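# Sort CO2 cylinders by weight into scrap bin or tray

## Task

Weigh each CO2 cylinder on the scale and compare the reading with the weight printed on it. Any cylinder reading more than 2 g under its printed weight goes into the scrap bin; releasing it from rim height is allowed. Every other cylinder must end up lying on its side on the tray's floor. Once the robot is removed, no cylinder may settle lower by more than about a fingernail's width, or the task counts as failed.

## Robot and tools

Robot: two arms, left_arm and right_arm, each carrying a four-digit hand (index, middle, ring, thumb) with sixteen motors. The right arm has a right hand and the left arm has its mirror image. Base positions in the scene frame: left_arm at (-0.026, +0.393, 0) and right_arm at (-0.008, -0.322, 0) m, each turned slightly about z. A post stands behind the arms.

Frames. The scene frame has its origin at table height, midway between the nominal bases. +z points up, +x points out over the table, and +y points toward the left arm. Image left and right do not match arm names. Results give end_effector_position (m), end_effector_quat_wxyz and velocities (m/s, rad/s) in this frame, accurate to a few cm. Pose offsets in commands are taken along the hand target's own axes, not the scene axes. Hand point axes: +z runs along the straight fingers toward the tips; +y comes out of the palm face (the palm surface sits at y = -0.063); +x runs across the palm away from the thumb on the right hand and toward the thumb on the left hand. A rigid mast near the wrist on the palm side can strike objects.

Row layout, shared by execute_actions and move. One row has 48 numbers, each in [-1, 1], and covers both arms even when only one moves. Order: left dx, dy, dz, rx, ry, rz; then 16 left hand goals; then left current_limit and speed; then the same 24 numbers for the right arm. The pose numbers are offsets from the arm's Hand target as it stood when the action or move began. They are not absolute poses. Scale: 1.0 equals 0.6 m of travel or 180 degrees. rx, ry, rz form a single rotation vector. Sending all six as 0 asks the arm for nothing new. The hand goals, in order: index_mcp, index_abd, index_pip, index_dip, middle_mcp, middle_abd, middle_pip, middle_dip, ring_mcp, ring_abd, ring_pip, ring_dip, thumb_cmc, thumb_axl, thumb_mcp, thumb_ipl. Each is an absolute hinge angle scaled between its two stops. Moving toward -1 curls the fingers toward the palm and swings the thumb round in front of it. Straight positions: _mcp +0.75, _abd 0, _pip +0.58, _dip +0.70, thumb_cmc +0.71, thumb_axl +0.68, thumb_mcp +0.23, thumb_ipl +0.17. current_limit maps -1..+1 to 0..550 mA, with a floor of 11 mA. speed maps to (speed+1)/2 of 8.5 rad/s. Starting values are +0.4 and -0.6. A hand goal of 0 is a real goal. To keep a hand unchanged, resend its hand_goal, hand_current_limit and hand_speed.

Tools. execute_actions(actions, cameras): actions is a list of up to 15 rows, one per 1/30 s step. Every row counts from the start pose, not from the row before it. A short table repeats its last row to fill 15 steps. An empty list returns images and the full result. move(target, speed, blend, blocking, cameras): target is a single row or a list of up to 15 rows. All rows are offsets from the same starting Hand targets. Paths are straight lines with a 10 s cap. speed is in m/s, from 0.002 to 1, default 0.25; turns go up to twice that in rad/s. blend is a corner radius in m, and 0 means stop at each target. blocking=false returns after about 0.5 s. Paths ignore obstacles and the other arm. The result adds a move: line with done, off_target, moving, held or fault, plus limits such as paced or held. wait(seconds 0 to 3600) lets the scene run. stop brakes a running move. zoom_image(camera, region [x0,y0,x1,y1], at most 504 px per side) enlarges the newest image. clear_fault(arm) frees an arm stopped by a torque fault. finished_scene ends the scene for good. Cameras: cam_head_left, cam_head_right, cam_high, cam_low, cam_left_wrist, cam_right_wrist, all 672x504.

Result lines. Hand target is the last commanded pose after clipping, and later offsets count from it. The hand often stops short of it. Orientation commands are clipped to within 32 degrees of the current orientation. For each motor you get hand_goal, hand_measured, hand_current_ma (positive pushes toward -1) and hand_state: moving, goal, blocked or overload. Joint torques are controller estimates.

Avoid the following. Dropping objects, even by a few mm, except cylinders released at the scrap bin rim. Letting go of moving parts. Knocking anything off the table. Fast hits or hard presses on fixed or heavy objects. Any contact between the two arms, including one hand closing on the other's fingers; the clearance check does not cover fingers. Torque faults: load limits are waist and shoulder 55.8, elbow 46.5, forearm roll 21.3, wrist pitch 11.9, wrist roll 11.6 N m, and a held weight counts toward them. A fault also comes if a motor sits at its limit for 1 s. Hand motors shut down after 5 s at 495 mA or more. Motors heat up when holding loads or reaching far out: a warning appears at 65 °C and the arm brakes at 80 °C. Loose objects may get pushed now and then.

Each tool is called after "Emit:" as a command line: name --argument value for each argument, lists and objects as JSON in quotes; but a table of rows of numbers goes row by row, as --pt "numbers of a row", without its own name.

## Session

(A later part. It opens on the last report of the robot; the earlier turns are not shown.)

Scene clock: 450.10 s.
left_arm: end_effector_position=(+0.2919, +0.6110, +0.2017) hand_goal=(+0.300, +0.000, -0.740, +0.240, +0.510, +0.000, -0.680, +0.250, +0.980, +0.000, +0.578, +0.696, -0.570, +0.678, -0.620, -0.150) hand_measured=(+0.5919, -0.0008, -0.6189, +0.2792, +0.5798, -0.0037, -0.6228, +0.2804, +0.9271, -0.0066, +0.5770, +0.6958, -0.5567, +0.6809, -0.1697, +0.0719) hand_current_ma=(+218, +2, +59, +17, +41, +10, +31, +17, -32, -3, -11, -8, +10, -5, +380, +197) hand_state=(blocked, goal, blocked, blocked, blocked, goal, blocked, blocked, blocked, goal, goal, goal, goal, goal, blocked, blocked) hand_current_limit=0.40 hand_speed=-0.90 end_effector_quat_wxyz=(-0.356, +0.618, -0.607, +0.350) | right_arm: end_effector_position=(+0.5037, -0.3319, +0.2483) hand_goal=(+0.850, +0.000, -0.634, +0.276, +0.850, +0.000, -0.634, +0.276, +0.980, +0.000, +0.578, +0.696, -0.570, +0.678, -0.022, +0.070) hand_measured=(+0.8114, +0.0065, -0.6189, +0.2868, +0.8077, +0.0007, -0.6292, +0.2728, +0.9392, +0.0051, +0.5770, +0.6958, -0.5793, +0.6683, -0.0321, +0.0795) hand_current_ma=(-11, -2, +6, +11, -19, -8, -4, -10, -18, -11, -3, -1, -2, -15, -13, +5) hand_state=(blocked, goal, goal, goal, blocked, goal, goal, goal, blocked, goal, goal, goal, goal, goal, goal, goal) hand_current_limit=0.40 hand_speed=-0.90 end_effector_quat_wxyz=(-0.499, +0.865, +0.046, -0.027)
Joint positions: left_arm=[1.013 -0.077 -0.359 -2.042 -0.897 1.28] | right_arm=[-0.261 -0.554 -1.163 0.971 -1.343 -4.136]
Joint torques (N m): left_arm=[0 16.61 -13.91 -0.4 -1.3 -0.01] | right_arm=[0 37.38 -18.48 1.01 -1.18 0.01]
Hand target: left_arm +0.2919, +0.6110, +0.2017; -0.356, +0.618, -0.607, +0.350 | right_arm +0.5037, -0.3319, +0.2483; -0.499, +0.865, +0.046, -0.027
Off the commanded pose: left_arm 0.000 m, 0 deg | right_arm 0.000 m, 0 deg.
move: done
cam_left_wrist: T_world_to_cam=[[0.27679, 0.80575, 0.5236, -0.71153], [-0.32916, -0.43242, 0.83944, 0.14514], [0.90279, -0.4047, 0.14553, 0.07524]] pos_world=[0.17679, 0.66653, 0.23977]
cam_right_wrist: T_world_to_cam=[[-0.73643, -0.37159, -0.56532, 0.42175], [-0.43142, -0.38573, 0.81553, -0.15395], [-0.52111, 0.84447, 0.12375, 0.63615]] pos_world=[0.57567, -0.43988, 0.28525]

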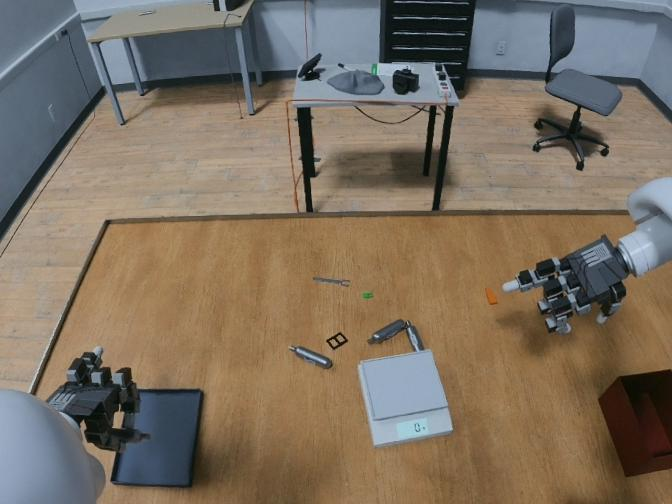

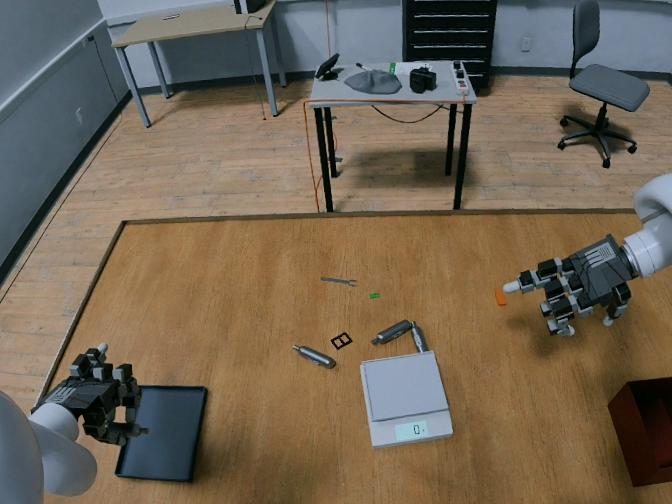

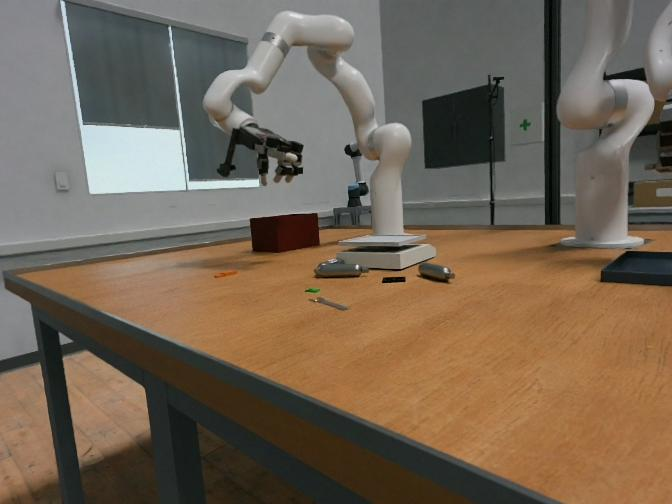

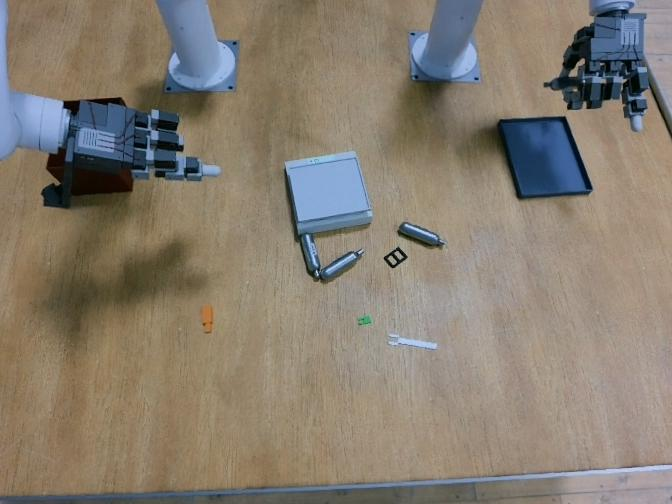

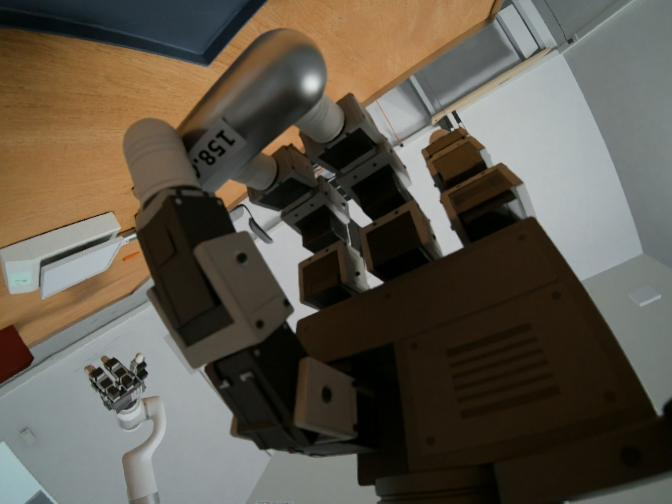

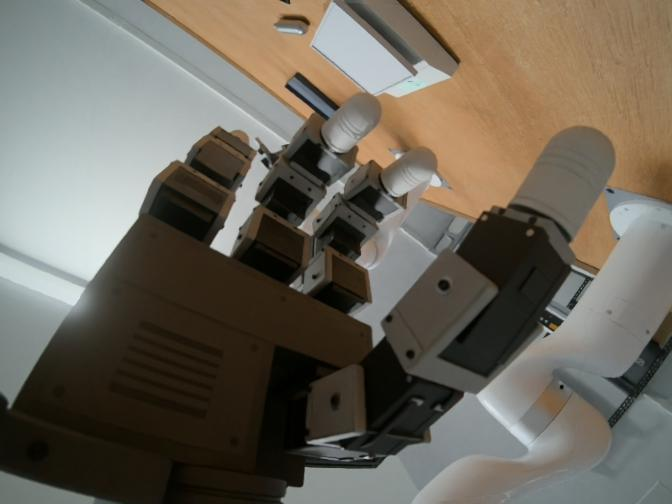

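Emit:
move --target '[0.0137,0.2302,0.1538,0,0,0,0.3,0,-0.74,0.24,0.51,0,-0.68,0.25,0.98,0,0.577,0.696,-0.571,0.678,-0.62,-0.15,0.4,-0.9, 0,0,0,0,0,0,0.849,0,-0.635,0.275,0.849,0,-0.635,0.275,0.98,0,0.577,0.696,-0.571,0.678,-0.022,0.07,0.4,-0.9]' --speed 0.08 --cameras '["cam_head_left","cam_high","cam_low","cam_left_wrist"]'

Emit:
zoom_image --camera "cam_low" --region '[480, 80, 640, 200]'

Emit:
zoom_image --camera "cam_head_left" --region '[80, 340, 280, 490]'

Emit:
zoom_image --camera "cam_high" --region '[532, 184, 672, 289]'

Scene clock: 475.37 s.
left_arm: end_effector_position=(+0.3028, +0.6030, +0.0359) hand_goal=(+0.300, +0.000, -0.740, +0.240, +0.510, +0.000, -0.680, +0.250, +0.980, +0.000, +0.578, +0.696, -0.570, +0.678, -0.620, -0.150) hand_measured=(+0.5931, -0.0008, -0.6189, +0.2792, +0.5798, -0.0023, -0.6215, +0.2792, +0.9271, -0.0066, +0.5770, +0.6958, -0.5567, +0.6820, -0.1707, +0.0719) hand_current_ma=(+216, +8, +63, +10, +38, +8, +21, +15, -34, +1, -14, -16, +18, -3, +382, +195) hand_state=(blocked, goal, blocked, blocked, blocked, goal, blocked, blocked, blocked, goal, goal, goal, goal, goal, blocked, blocked) hand_current_limit=0.40 hand_speed=-0.90 end_effector_quat_wxyz=(-0.356, +0.618, -0.607, +0.350) | right_arm: end_effector_position=(+0.5037, -0.3319, +0.2483) hand_goal=(+0.850, +0.000, -0.634, +0.276, +0.850, +0.000, -0.634, +0.276, +0.980, +0.000, +0.578, +0.696, -0.570, +0.678, -0.022, +0.070) hand_measured=(+0.8126, +0.0051, -0.6189, +0.2868, +0.8089, +0.0021, -0.6305, +0.2728, +0.9380, +0.0036, +0.5770, +0.6958, -0.5793, +0.6683, -0.0321, +0.0795) hand_current_ma=(-9, -3, +8, +12, -20, -6, -5, -11, -16, -13, +0, -7, -5, -11, -10, -2) hand_state=(blocked, goal, goal, goal, blocked, goal, goal, goal, blocked, goal, goal, goal, goal, goal, goal, goal) hand_current_limit=0.40 hand_speed=-0.90 end_effector_quat_wxyz=(-0.499, +0.865, +0.046, -0.027)
Joint positions: left_arm=[0.967 -0.674 -0.445 -2.336 -1.198 1.761] | right_arm=[-0.261 -0.554 -1.163 0.971 -1.343 -4.136]
Joint torques (N m): left_arm=[0 26.81 -4.97 0.36 -1.33 -0.01] | right_arm=[0 37.38 -18.48 1.01 -1.18 0.01]
Hand target: left_arm +0.3028, +0.6030, +0.0359; -0.356, +0.618, -0.607, +0.350 | right_arm +0.5037, -0.3319, +0.2483; -0.499, +0.865, +0.046, -0.027
Off the commanded pose: left_arm 0.000 m, 0 deg | right_arm 0.000 m, 0 deg.
move: done
cam_left_wrist: T_world_to_cam=[[0.27679, 0.80575, 0.5236, -0.62134], [-0.32916, -0.43242, 0.83944, 0.28437], [0.90279, -0.4047, 0.14553, 0.08628]] pos_world=[0.18769, 0.65853, 0.07407]

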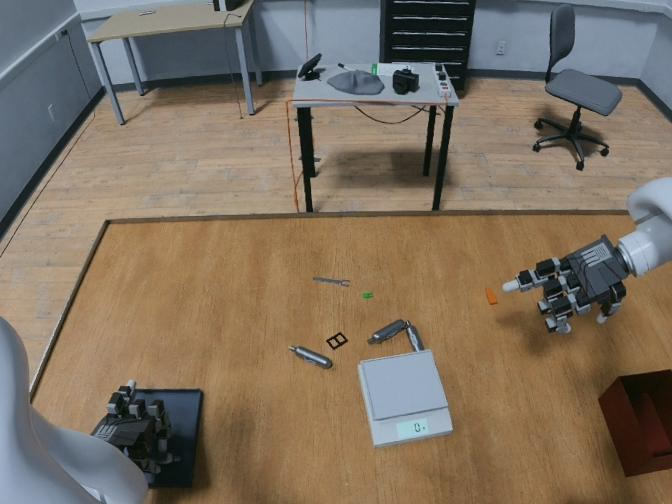

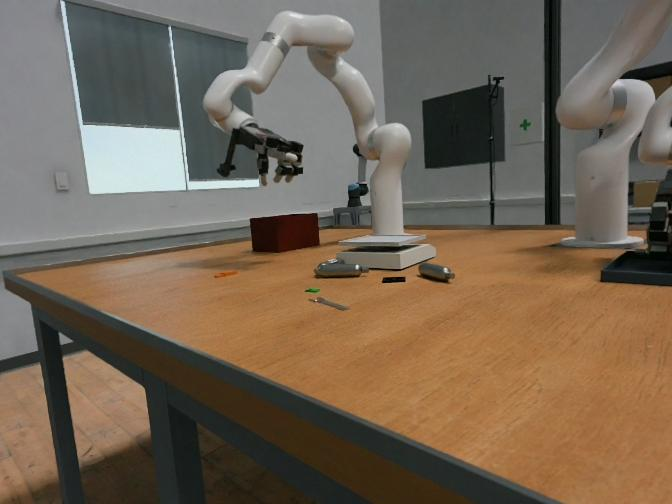

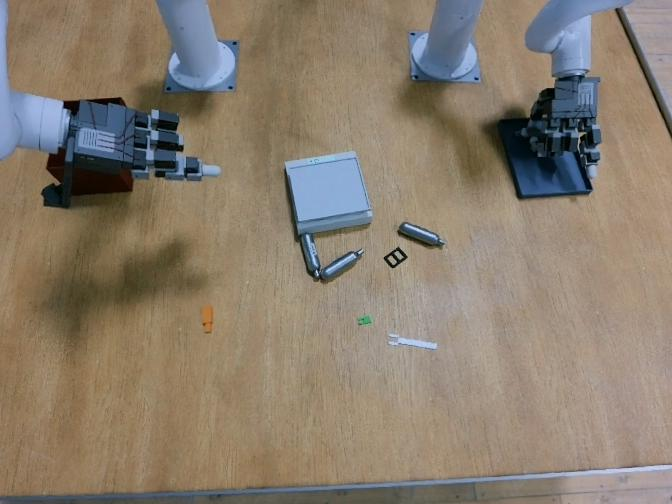

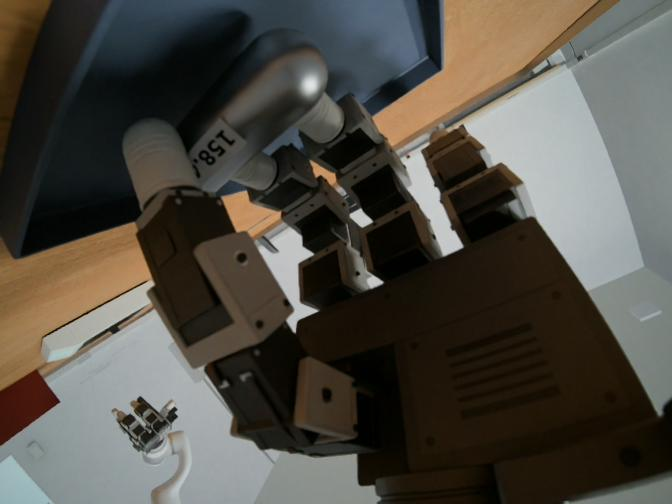

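Scaled by 3.150.

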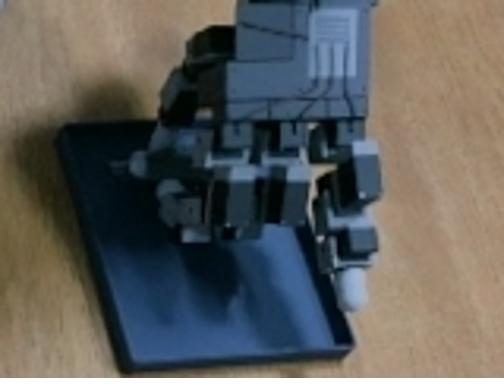

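Scaled by 2.520.

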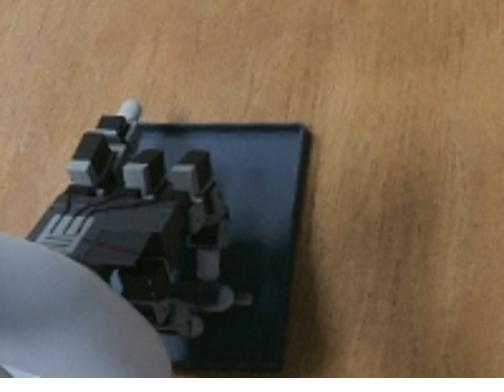

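Scaled by 3.600.

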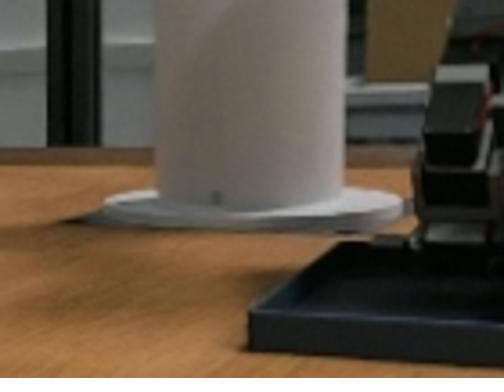

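Emit:
move --target '[0,0.0085,0.0049,0,0,0,0.3,0,-0.74,0.24,0.51,0,-0.68,0.25,0.98,0,0.577,0.696,-0.571,0.678,-0.62,-0.15,0.4,-0.9, 0,0,0,0,0,0,0.849,0,-0.635,0.275,0.849,0,-0.635,0.275,0.98,0,0.577,0.696,-0.571,0.678,-0.022,0.07,0.4,-0.9]' --speed 0.03 --cameras '["cam_high","cam_left_wrist"]'

Emit:
zoom_image --camera "cam_left_wrist" --region '[60, 0, 380, 240]'

Emit:
zoom_image --camera "cam_high" --region '[592, 214, 672, 274]'

Scene clock: 480.37 s.
left_arm: end_effector_position=(+0.3028, +0.6030, +0.0300) hand_goal=(+0.300, +0.000, -0.740, +0.240, +0.510, +0.000, -0.680, +0.250, +0.980, +0.000, +0.578, +0.696, -0.570, +0.678, -0.620, -0.150) hand_measured=(+0.5919, -0.0008, -0.6176, +0.2792, +0.5786, -0.0037, -0.6228, +0.2804, +0.9283, -0.0066, +0.5757, +0.6971, -0.5567, +0.6820, -0.1707, +0.0709) hand_current_ma=(+216, +3, +62, +20, +53, +5, +17, +23, -31, +4, -9, -14, +14, +1, +384, +197) hand_state=(blocked, goal, blocked, blocked, blocked, goal, blocked, blocked, blocked, goal, goal, goal, goal, goal, blocked, blocked) hand_current_limit=0.40 hand_speed=-0.90 end_effector_quat_wxyz=(-0.356, +0.618, -0.607, +0.350) | right_arm: end_effector_position=(+0.5037, -0.3319, +0.2483) hand_goal=(+0.850, +0.000, -0.634, +0.276, +0.850, +0.000, -0.634, +0.276, +0.980, +0.000, +0.578, +0.696, -0.570, +0.678, -0.022, +0.070) hand_measured=(+0.8126, +0.0051, -0.6176, +0.2868, +0.8077, +0.0007, -0.6305, +0.2728, +0.9392, +0.0036, +0.5770, +0.6958, -0.5780, +0.6672, -0.0321, +0.0795) hand_current_ma=(-11, -8, +7, +6, -16, -9, -5, -9, -14, +0, -8, -2, -8, -15, -3, -3) hand_state=(blocked, goal, goal, goal, blocked, goal, goal, goal, blocked, goal, goal, goal, goal, goal, goal, goal) hand_current_limit=0.40 hand_speed=-0.90 end_effector_quat_wxyz=(-0.499, +0.865, +0.046, -0.027)
Joint positions: left_arm=[0.967 -0.695 -0.452 -2.34 -1.208 1.772] | right_arm=[-0.261 -0.554 -1.163 0.971 -1.343 -4.136]
Joint torques (N m): left_arm=[0 7.55 -4.69 0.38 -1.33 -0.01] | right_arm=[0 37.38 -18.48 1.01 -1.18 0.01]
Hand target: left_arm +0.3027, +0.6030, +0.0300; -0.356, +0.618, -0.607, +0.350 | right_arm +0.5037, -0.3319, +0.2483; -0.499, +0.865, +0.046, -0.027
Off the commanded pose: left_arm 0.000 m, 0 deg | right_arm 0.000 m, 0 deg.
move: done
cam_left_wrist: T_world_to_cam=[[0.27679, 0.80575, 0.5236, -0.61825], [-0.32916, -0.43242, 0.83944, 0.28932], [0.90279, -0.4047, 0.14553, 0.08714]] pos_world=[0.18769, 0.65853, 0.06817]

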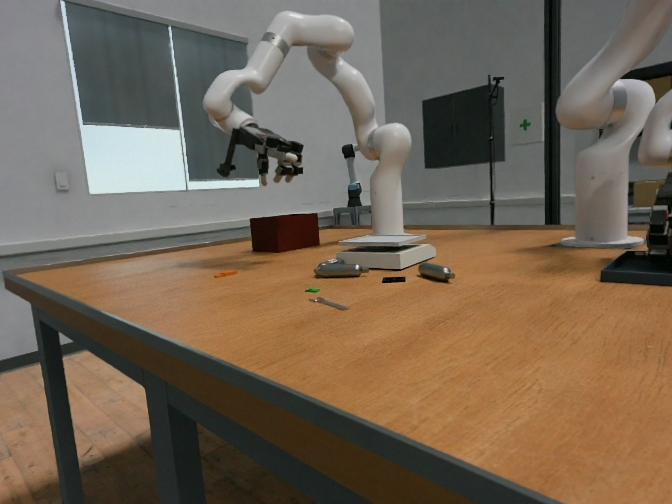

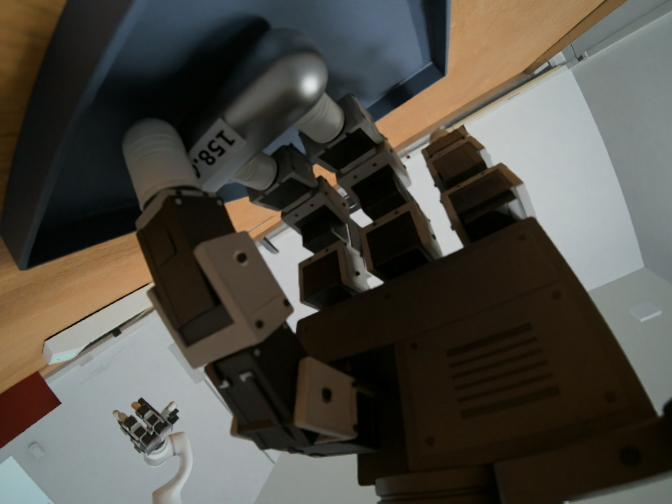

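Scaled by 1.575 from the camera's image (finer frame: 960x720).

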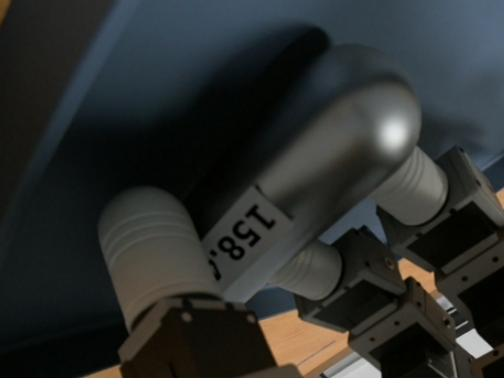

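Scaled by 6.300.

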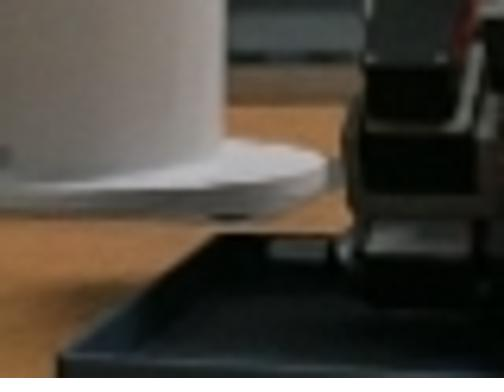

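Emit:
move --target '[0,0.0029,0.0017,0,0,0,0.3,0,-0.74,0.24,0.51,0,-0.68,0.25,0.98,0,0.577,0.696,-0.571,0.678,-0.62,-0.15,0.4,-0.9, 0,0,0,0,0,0,0.849,0,-0.635,0.275,0.849,0,-0.635,0.275,0.98,0,0.577,0.696,-0.571,0.678,-0.022,0.07,0.4,-0.9]' --speed 0.02 --cameras '["cam_left_wrist"]'

Emit:
zoom_image --camera "cam_left_wrist" --region '[60, 0, 380, 240]'

Scene clock: 485.70 s.
left_arm: end_effector_position=(+0.3028, +0.6030, +0.0280) hand_goal=(+0.300, +0.000, -0.740, +0.240, +0.510, +0.000, -0.680, +0.250, +0.980, +0.000, +0.578, +0.696, -0.570, +0.678, -0.620, -0.150) hand_measured=(+0.5931, -0.0008, -0.6189, +0.2792, +0.5798, -0.0023, -0.6215, +0.2804, +0.9271, -0.0066, +0.5770, +0.6958, -0.5567, +0.6820, -0.1707, +0.0719) hand_current_ma=(+222, +4, +60, +14, +49, +9, +27, +24, -34, -2, -4, -13, +12, +3, +385, +194) hand_state=(blocked, goal, blocked, blocked, blocked, goal, blocked, blocked, blocked, goal, goal, goal, goal, goal, blocked, blocked) hand_current_limit=0.40 hand_speed=-0.90 end_effector_quat_wxyz=(-0.356, +0.618, -0.607, +0.350) | right_arm: end_effector_position=(+0.5037, -0.3319, +0.2483) hand_goal=(+0.850, +0.000, -0.634, +0.276, +0.850, +0.000, -0.634, +0.276, +0.980, +0.000, +0.578, +0.696, -0.570, +0.678, -0.022, +0.070) hand_measured=(+0.8126, +0.0051, -0.6189, +0.2868, +0.8089, +0.0007, -0.6305, +0.2728, +0.9380, +0.0051, +0.5770, +0.6958, -0.5780, +0.6672, -0.0321, +0.0795) hand_current_ma=(-11, -5, +5, +17, -19, -3, -6, -3, -18, -1, -8, -5, -6, -11, -20, +3) hand_state=(blocked, goal, goal, goal, blocked, goal, goal, goal, blocked, goal, goal, goal, goal, goal, goal, goal) hand_current_limit=0.40 hand_speed=-0.90 end_effector_quat_wxyz=(-0.499, +0.865, +0.046, -0.027)
Joint positions: left_arm=[0.967 -0.702 -0.454 -2.341 -1.212 1.776] | right_arm=[-0.261 -0.554 -1.163 0.971 -1.343 -4.136]
Joint torques (N m): left_arm=[0 27.21 -4.6 0.39 -1.33 -0.01] | right_arm=[0 37.38 -18.48 1.01 -1.18 0.01]
Hand target: left_arm +0.3028, +0.6030, +0.0280; -0.356, +0.618, -0.607, +0.350 | right_arm +0.5037, -0.3319, +0.2483; -0.499, +0.865, +0.046, -0.027
Off the commanded pose: left_arm 0.000 m, 0 deg | right_arm 0.000 m, 0 deg.
move: done
cam_left_wrist: T_world_to_cam=[[0.27679, 0.80575, 0.5236, -0.61718], [-0.32916, -0.43242, 0.83944, 0.29097], [0.90279, -0.4047, 0.14553, 0.08752]] pos_world=[0.18759, 0.65853, 0.06617]

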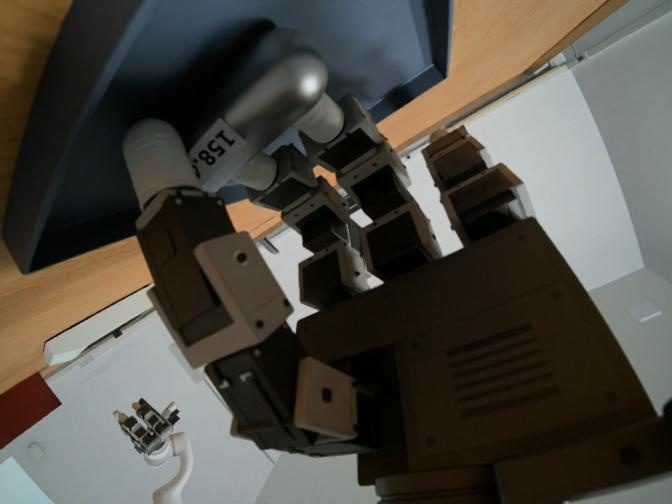

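Scaled by 1.575 from the camera's image (finer frame: 960x720).

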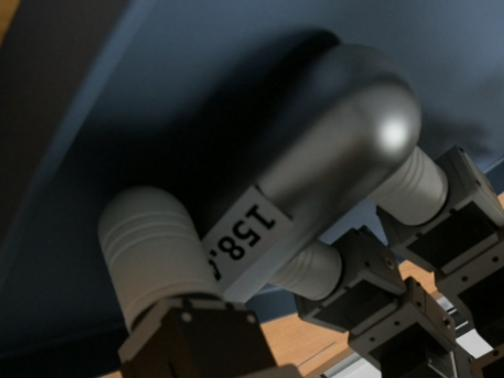

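Emit:
move --target '[0,0.0029,0.0017,0,0,0,0.3,0,-0.74,0.24,0.51,0,-0.68,0.25,0.98,0,0.577,0.696,-0.571,0.678,-0.62,-0.15,0.4,-0.9, 0,0,0,0,0,0,0.849,0,-0.635,0.275,0.849,0,-0.635,0.275,0.98,0,0.577,0.696,-0.571,0.678,-0.022,0.07,0.4,-0.9]' --speed 0.02 --cameras '["cam_left_wrist"]'

Emit:
zoom_image --camera "cam_left_wrist" --region '[60, 0, 380, 240]'

Scene clock: 491.27 s.
left_arm: end_effector_position=(+0.3028, +0.6030, +0.0260) hand_goal=(+0.300, +0.000, -0.740, +0.240, +0.510, +0.000, -0.680, +0.250, +0.980, +0.000, +0.578, +0.696, -0.570, +0.678, -0.620, -0.150) hand_measured=(+0.5919, -0.0008, -0.6202, +0.2664, +0.5798, -0.0037, -0.6266, +0.2677, +0.9271, -0.0066, +0.5770, +0.6958, -0.5567, +0.6820, -0.1687, +0.0719) hand_current_ma=(+215, +2, +67, +8, +46, +4, +23, +9, -31, -3, -10, -8, +12, +1, +379, +190) hand_state=(blocked, goal, blocked, blocked, blocked, goal, blocked, goal, blocked, goal, goal, goal, goal, goal, blocked, blocked) hand_current_limit=0.40 hand_speed=-0.90 end_effector_quat_wxyz=(-0.356, +0.618, -0.607, +0.350) | right_arm: end_effector_position=(+0.5037, -0.3319, +0.2483) hand_goal=(+0.850, +0.000, -0.634, +0.276, +0.850, +0.000, -0.634, +0.276, +0.980, +0.000, +0.578, +0.696, -0.570, +0.678, -0.022, +0.070) hand_measured=(+0.8126, +0.0065, -0.6189, +0.2868, +0.8077, +0.0007, -0.6305, +0.2728, +0.9380, +0.0036, +0.5770, +0.6958, -0.5793, +0.6683, -0.0331, +0.0795) hand_current_ma=(-8, -3, +3, +14, -22, -3, -3, -13, -13, -8, -2, -6, +1, -19, -20, +4) hand_state=(blocked, goal, goal, goal, blocked, goal, goal, goal, blocked, goal, goal, goal, goal, goal, goal, goal) hand_current_limit=0.40 hand_speed=-0.90 end_effector_quat_wxyz=(-0.499, +0.865, +0.046, -0.027)
Joint positions: left_arm=[0.966 -0.71 -0.457 -2.343 -1.215 1.779] | right_arm=[-0.261 -0.554 -1.163 0.971 -1.343 -4.136]
Joint torques (N m): left_arm=[0 27.3 -4.5 0.4 -1.32 -0.01] | right_arm=[0 37.38 -18.48 1.01 -1.18 0.01]
Hand target: left_arm +0.3028, +0.6030, +0.0260; -0.356, +0.618, -0.607, +0.350 | right_arm +0.5037, -0.3319, +0.2483; -0.499, +0.865, +0.046, -0.027
Off the commanded pose: left_arm 0.000 m, 0 deg | right_arm 0.000 m, 0 deg.
move: done
cam_left_wrist: T_world_to_cam=[[0.27679, 0.80575, 0.5236, -0.61616], [-0.32916, -0.43242, 0.83944, 0.29268], [0.90279, -0.4047, 0.14553, 0.08772]] pos_world=[0.18769, 0.65853, 0.06417]

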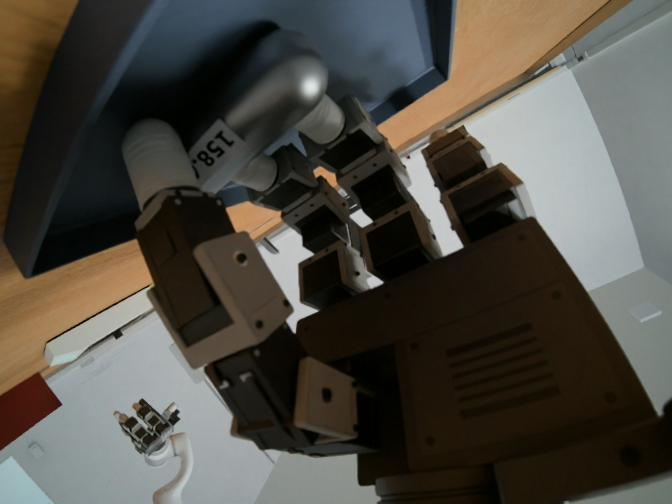

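Scaled by 1.575 from the camera's image (finer frame: 960x720).

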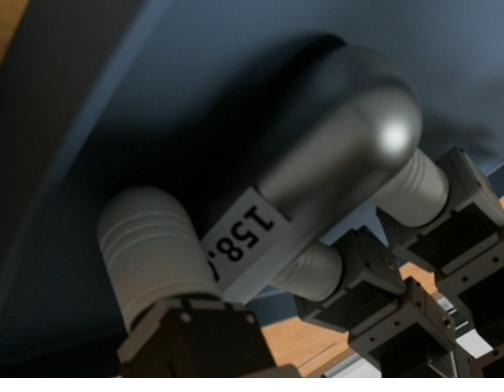

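Emit:
move --pt "0 -0.0007 -0.0004 0 0 0 0.56 0 -0.66 0.275 0.57 0 -0.65 0.275 0.98 0 0.577 0.696 -0.571 0.678 -0.24 0.03 0.4 -0.9 0 0 0 0 0 0 0.849 0 -0.635 0.275 0.849 0 -0.635 0.275 0.98 0 0.577 0.696 -0.571 0.678 -0.022 0.07 0.4 -0.9" --pt "0 -0.0007 -0.0004 0 0 0 0.75 0 -0.635 0.275 0.75 0 -0.635 0.275 0.98 0 0.577 0.696 -0.571 0.678 -0.1 0.09 0.4 -0.94 0 0 0 0 0 0 0.849 0 -0.635 0.275 0.849 0 -0.635 0.275 0.98 0 0.577 0.696 -0.571 0.678 -0.022 0.07 0.4 -0.9" --speed 0.02 --cameras '["cam_left_wrist","cam_low","cam_head_left"]'

Emit:
zoom_image --camera "cam_left_wrist" --region '[60, 0, 380, 240]'

Emit:
zoom_image --camera "cam_low" --region '[480, 80, 640, 200]'

Scene clock: 500.07 s.
left_arm: end_effector_position=(+0.3028, +0.6030, +0.0265) hand_goal=(+0.750, +0.000, -0.634, +0.276, +0.750, +0.000, -0.634, +0.276, +0.980, +0.000, +0.578, +0.696, -0.570, +0.678, -0.100, +0.090) hand_measured=(+0.6763, -0.0008, -0.6138, +0.2779, +0.6787, -0.0037, -0.6228, +0.2779, +0.9271, -0.0066, +0.5757, +0.6958, -0.5605, +0.6820, -0.1291, +0.0957) hand_current_ma=(-37, +10, -1, -5, -29, +7, +1, +10, -33, +1, -11, -15, +13, +1, -18, +0) hand_state=(blocked, goal, blocked, goal, blocked, goal, goal, goal, blocked, goal, goal, goal, goal, goal, blocked, goal) hand_current_limit=0.40 hand_speed=-0.94 end_effector_quat_wxyz=(-0.356, +0.618, -0.607, +0.350) | right_arm: end_effector_position=(+0.5037, -0.3319, +0.2483) hand_goal=(+0.850, +0.000, -0.634, +0.276, +0.850, +0.000, -0.634, +0.276, +0.980, +0.000, +0.578, +0.696, -0.570, +0.678, -0.022, +0.070) hand_measured=(+0.8126, +0.0051, -0.6176, +0.2868, +0.8089, +0.0007, -0.6305, +0.2728, +0.9392, +0.0036, +0.5770, +0.6958, -0.5793, +0.6672, -0.0321, +0.0805) hand_current_ma=(-10, -7, +1, +15, -16, -5, -2, -5, -9, -4, +3, -10, -4, -15, -5, -5) hand_state=(blocked, goal, goal, goal, blocked, goal, goal, goal, blocked, goal, goal, goal, goal, goal, goal, goal) hand_current_limit=0.40 hand_speed=-0.90 end_effector_quat_wxyz=(-0.499, +0.865, +0.046, -0.027)
Joint positions: left_arm=[0.966 -0.708 -0.456 -2.342 -1.214 1.779] | right_arm=[-0.261 -0.554 -1.163 0.971 -1.343 -4.136]
Joint torques (N m): left_arm=[0 27.29 -4.53 0.4 -1.33 -0.01] | right_arm=[0 37.38 -18.48 1.01 -1.18 0.01]
Hand target: left_arm +0.3028, +0.6030, +0.0265; -0.356, +0.618, -0.607, +0.350 | right_arm +0.5037, -0.3319, +0.2483; -0.499, +0.865, +0.046, -0.027
Off the commanded pose: left_arm 0.000 m, 0 deg | right_arm 0.000 m, 0 deg.
move: done
cam_left_wrist: T_world_to_cam=[[0.27679, 0.80575, 0.5236, -0.61637], [-0.32916, -0.43242, 0.83944, 0.29234], [0.90279, -0.4047, 0.14553, 0.08766]] pos_world=[0.18769, 0.65853, 0.06457]
Images, in order (width x height): cam_head_left 672x504, cam_low 672x504, cam_left_wrist 672x504.

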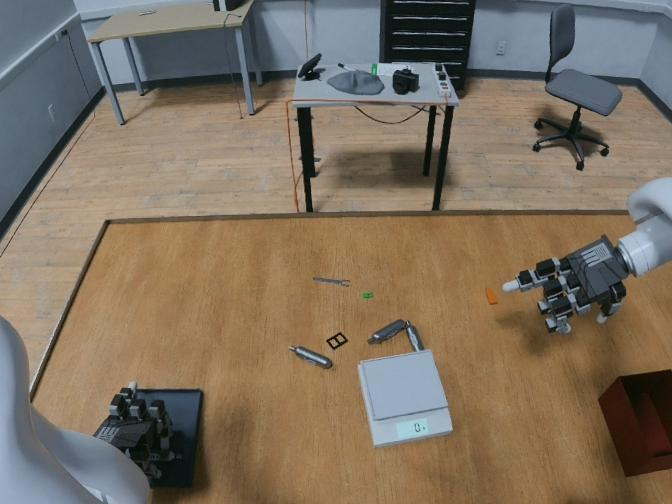

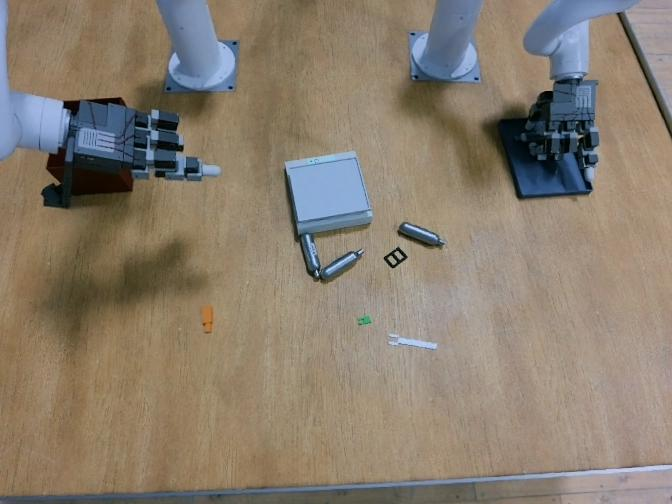

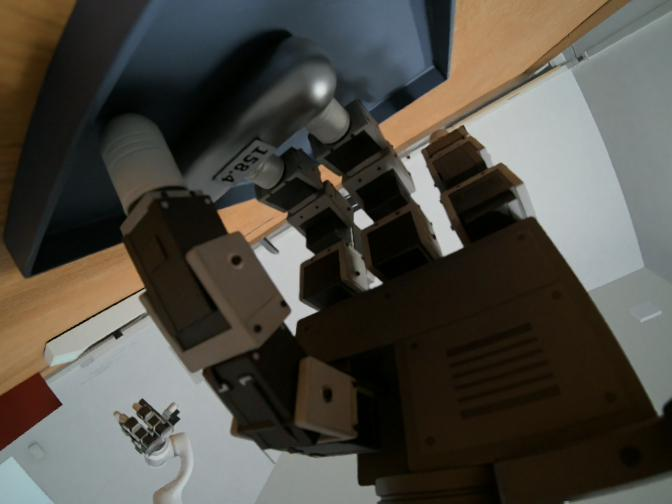

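Scaled by 1.575 from the camera's image (finer frame: 960x720).

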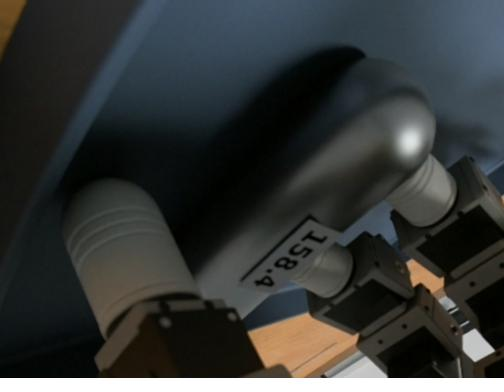

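Scaled by 3.150.

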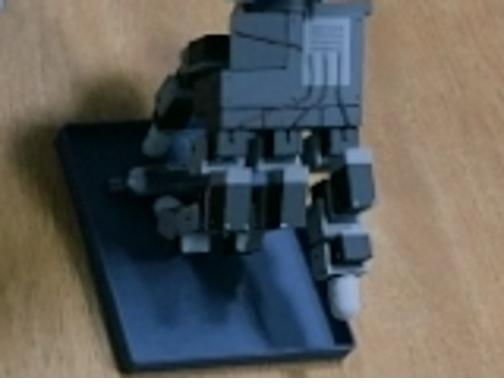

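Emit:
move --pt "0 -0.0007 -0.0004 0 0 0 0.86 0 -0.6 0.275 0.86 0 -0.6 0.275 0.98 0 0.577 0.696 -0.571 0.678 -0.1 0.09 0.4 -0.95 0 0 0 0 0 0 0.849 0 -0.635 0.275 0.849 0 -0.635 0.275 0.98 0 0.577 0.696 -0.571 0.678 -0.022 0.07 0.4 -0.9" --speed 0.02 --cameras '["cam_left_wrist","cam_low"]'

Emit:
zoom_image --camera "cam_left_wrist" --region '[60, 0, 380, 240]'

Emit:
zoom_image --camera "cam_low" --region '[480, 80, 640, 200]'

Scene clock: 505.27 s.
left_arm: end_effector_position=(+0.3028, +0.6030, +0.0270) hand_goal=(+0.860, +0.000, -0.600, +0.276, +0.860, +0.000, -0.600, +0.276, +0.980, +0.000, +0.578, +0.696, -0.570, +0.678, -0.100, +0.090) hand_measured=(+0.7776, -0.0008, -0.6086, +0.2779, +0.7800, -0.0037, -0.6099, +0.2779, +0.9271, -0.0066, +0.5770, +0.6971, -0.5605, +0.6820, -0.1093, +0.0947) hand_current_ma=(-45, +0, -12, -11, -34, +9, -6, +10, -28, -7, -8, -3, +6, +2, -8, -7) hand_state=(blocked, goal, goal, goal, blocked, goal, goal, goal, blocked, goal, goal, goal, goal, goal, goal, goal) hand_current_limit=0.40 hand_speed=-0.95 end_effector_quat_wxyz=(-0.356, +0.618, -0.607, +0.350) | right_arm: end_effector_position=(+0.5037, -0.3319, +0.2483) hand_goal=(+0.850, +0.000, -0.634, +0.276, +0.850, +0.000, -0.634, +0.276, +0.980, +0.000, +0.578, +0.696, -0.570, +0.678, -0.022, +0.070) hand_measured=(+0.8114, +0.0051, -0.6176, +0.2868, +0.8077, +0.0007, -0.6292, +0.2728, +0.9380, +0.0036, +0.5770, +0.6958, -0.5793, +0.6672, -0.0321, +0.0795) hand_current_ma=(-16, -9, +10, +14, -11, +0, -6, -6, -15, -8, -6, -2, +3, -9, -9, -2) hand_state=(blocked, goal, goal, goal, blocked, goal, goal, goal, blocked, goal, goal, goal, goal, goal, goal, goal) hand_current_limit=0.40 hand_speed=-0.90 end_effector_quat_wxyz=(-0.499, +0.865, +0.046, -0.027)
Joint positions: left_arm=[0.966 -0.706 -0.456 -2.342 -1.213 1.778] | right_arm=[-0.261 -0.554 -1.163 0.971 -1.343 -4.136]
Joint torques (N m): left_arm=[0 27.27 -4.56 0.4 -1.34 -0.01] | right_arm=[0 37.38 -18.48 1.01 -1.18 0.01]
Hand target: left_arm +0.3028, +0.6030, +0.0270; -0.356, +0.618, -0.607, +0.350 | right_arm +0.5037, -0.3319, +0.2483; -0.499, +0.865, +0.046, -0.027
Off the commanded pose: left_arm 0.000 m, 0 deg | right_arm 0.000 m, 0 deg.
move: done
cam_left_wrist: T_world_to_cam=[[0.27679, 0.80575, 0.5236, -0.61663], [-0.32916, -0.43242, 0.83944, 0.29192], [0.90279, -0.4047, 0.14553, 0.08759]] pos_world=[0.18769, 0.65853, 0.06507]
Images, in order (width x height): cam_low 672x504, cam_left_wrist 672x504.

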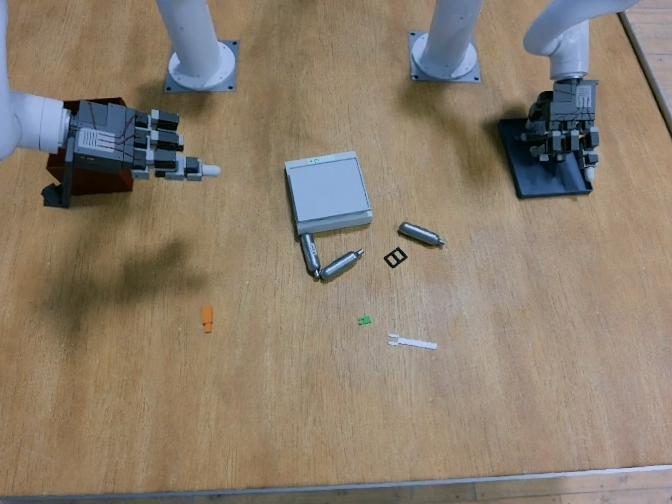

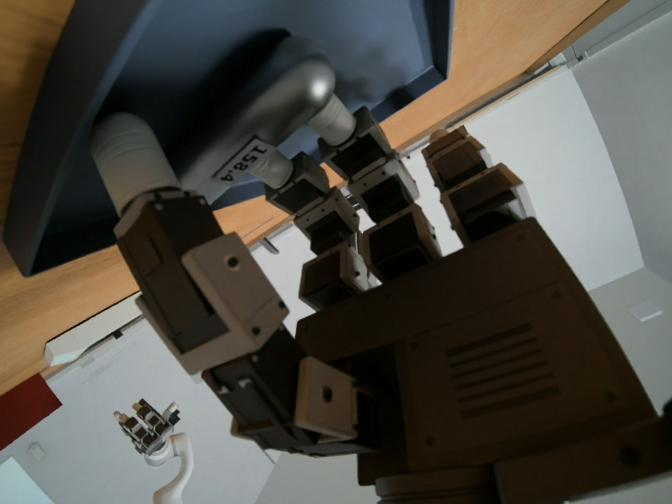

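Scaled by 1.575 from the camera's image (finer frame: 960x720).

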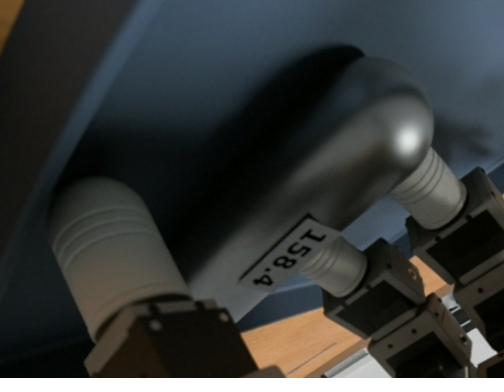

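Scaled by 3.150.

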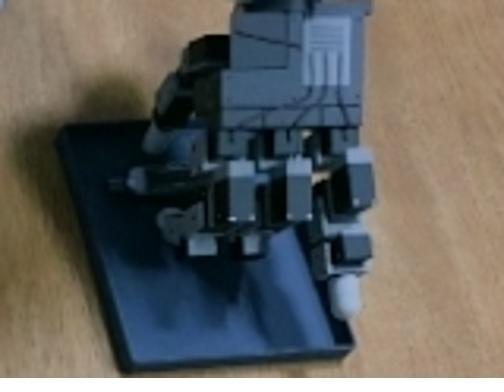

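Emit:
move --target '[0,-0.202,-0.1167,0,0,0,0.86,0,-0.635,0.275,0.86,0,-0.635,0.275,0.98,0,0.577,0.696,-0.571,0.678,-0.022,0.07,0.4,-0.9, 0,0,0,0,0,0,0.849,0,-0.635,0.275,0.849,0,-0.635,0.275,0.98,0,0.577,0.696,-0.571,0.678,-0.022,0.07,0.4,-0.9]' --speed 0.12 --cameras '["cam_head_left","cam_low","cam_high","cam_left_wrist"]'

Emit:
zoom_image --camera "cam_low" --region '[480, 80, 640, 200]'

Emit:
zoom_image --camera "cam_low" --region '[280, 200, 460, 335]'

Emit:
zoom_image --camera "cam_head_left" --region '[260, 300, 460, 450]'

Scene clock: 519.53 s.
left_arm: end_effector_position=(+0.3028, +0.6030, +0.1669) hand_goal=(+0.860, +0.000, -0.634, +0.276, +0.860, +0.000, -0.634, +0.276, +0.980, +0.000, +0.578, +0.696, -0.570, +0.678, -0.022, +0.070) hand_measured=(+0.7812, -0.0023, -0.6138, +0.2779, +0.7848, -0.0037, -0.6125, +0.2779, +0.9271, -0.0081, +0.5770, +0.6958, -0.5605, +0.6798, -0.0341, +0.0824) hand_current_ma=(-41, +0, -6, -3, -25, +5, +9, +8, -30, -2, -5, -8, +17, -4, -21, -4) hand_state=(blocked, goal, blocked, goal, blocked, goal, blocked, goal, blocked, goal, goal, goal, goal, goal, goal, goal) hand_current_limit=0.40 hand_speed=-0.90 end_effector_quat_wxyz=(-0.356, +0.618, -0.607, +0.350) | right_arm: end_effector_position=(+0.5037, -0.3319, +0.2483) hand_goal=(+0.850, +0.000, -0.634, +0.276, +0.850, +0.000, -0.634, +0.276, +0.980, +0.000, +0.578, +0.696, -0.570, +0.678, -0.022, +0.070) hand_measured=(+0.8114, +0.0065, -0.6189, +0.2868, +0.8089, +0.0007, -0.6305, +0.2728, +0.9392, +0.0036, +0.5757, +0.6958, -0.5793, +0.6683, -0.0331, +0.0805) hand_current_ma=(-4, -12, +0, +13, -18, -7, -9, -12, -11, -9, -3, -3, -3, -14, -8, -2) hand_state=(blocked, goal, goal, goal, blocked, goal, goal, goal, blocked, goal, goal, goal, goal, goal, goal, goal) hand_current_limit=0.40 hand_speed=-0.90 end_effector_quat_wxyz=(-0.499, +0.865, +0.046, -0.027)
Joint positions: left_arm=[0.966 -0.194 -0.358 -2.169 -0.948 1.415] | right_arm=[-0.261 -0.554 -1.163 0.971 -1.343 -4.136]
Joint torques (N m): left_arm=[0 18.91 -12.13 -0.24 -1.35 -0.01] | right_arm=[0 37.38 -18.48 1.01 -1.18 0.01]
Hand target: left_arm +0.3029, +0.6030, +0.1669; -0.356, +0.618, -0.607, +0.350 | right_arm +0.5037, -0.3319, +0.2483; -0.499, +0.865, +0.046, -0.027
Off the commanded pose: left_arm 0.000 m, 0 deg | right_arm 0.000 m, 0 deg.
move: done
cam_left_wrist: T_world_to_cam=[[0.27679, 0.80575, 0.5236, -0.68985], [-0.32916, -0.43242, 0.83944, 0.17436], [0.90279, -0.4047, 0.14553, 0.06718]] pos_world=[0.18769, 0.65843, 0.20507]
Images, in order (width x height): cam_head_left 672x504, cam_high 672x504, cam_low 672x504, cam_left_wrist 672x504.

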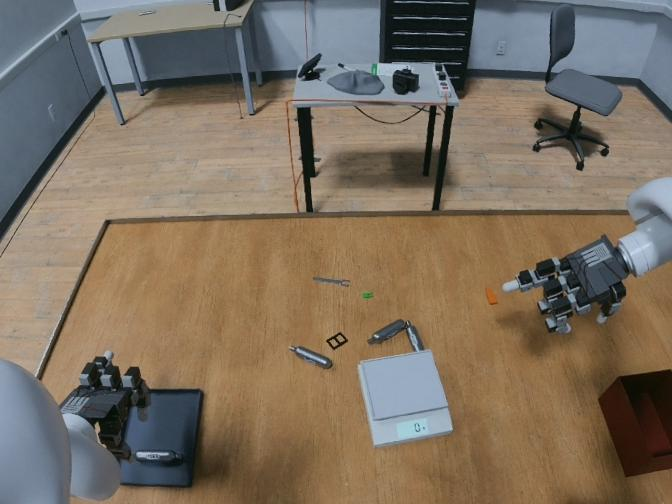

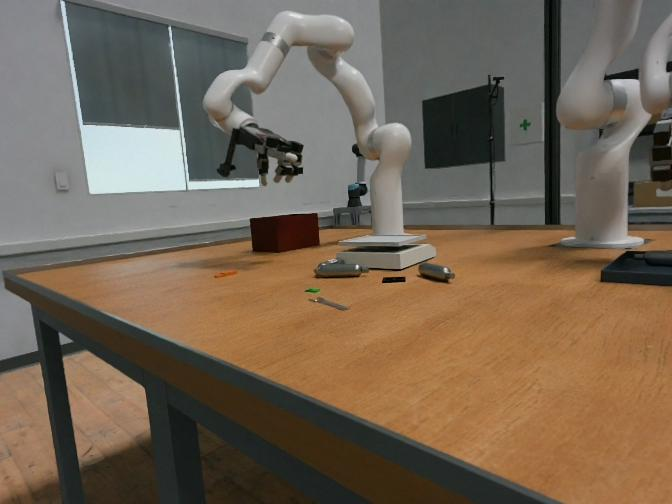

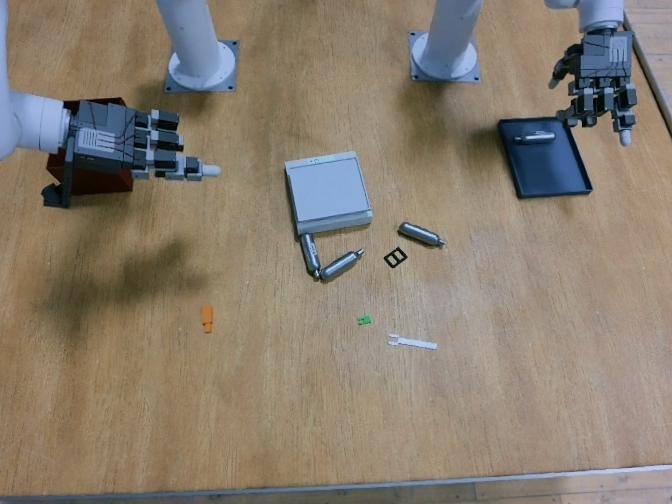

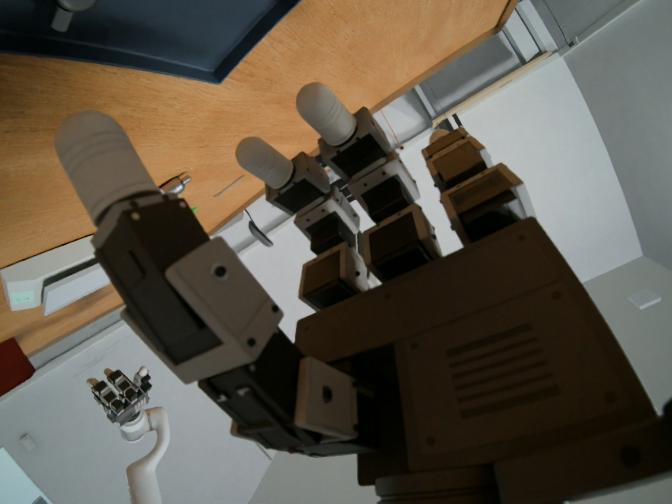

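Scaled by 3.150.

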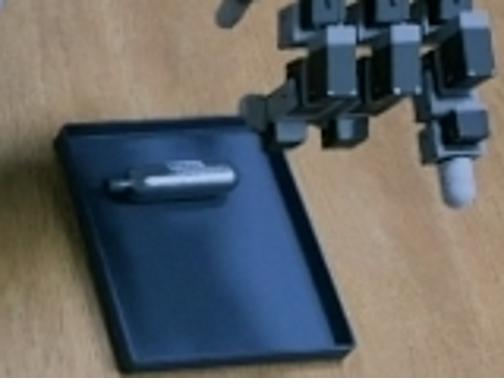

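Scaled by 2.800.

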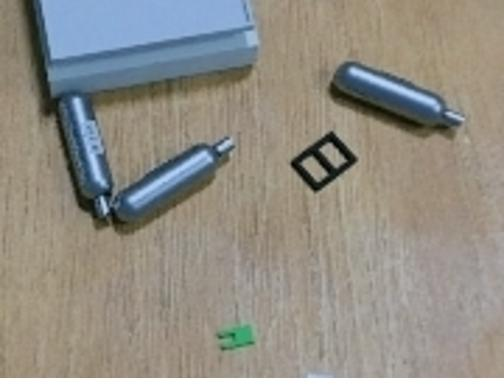

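Scaled by 2.520.

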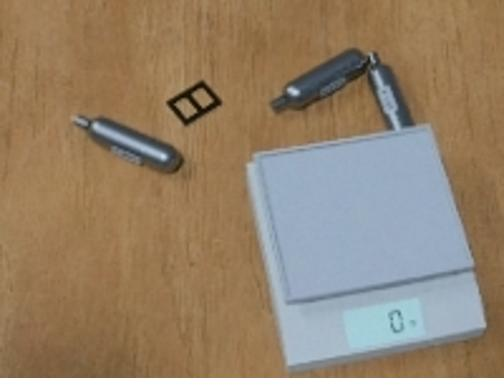

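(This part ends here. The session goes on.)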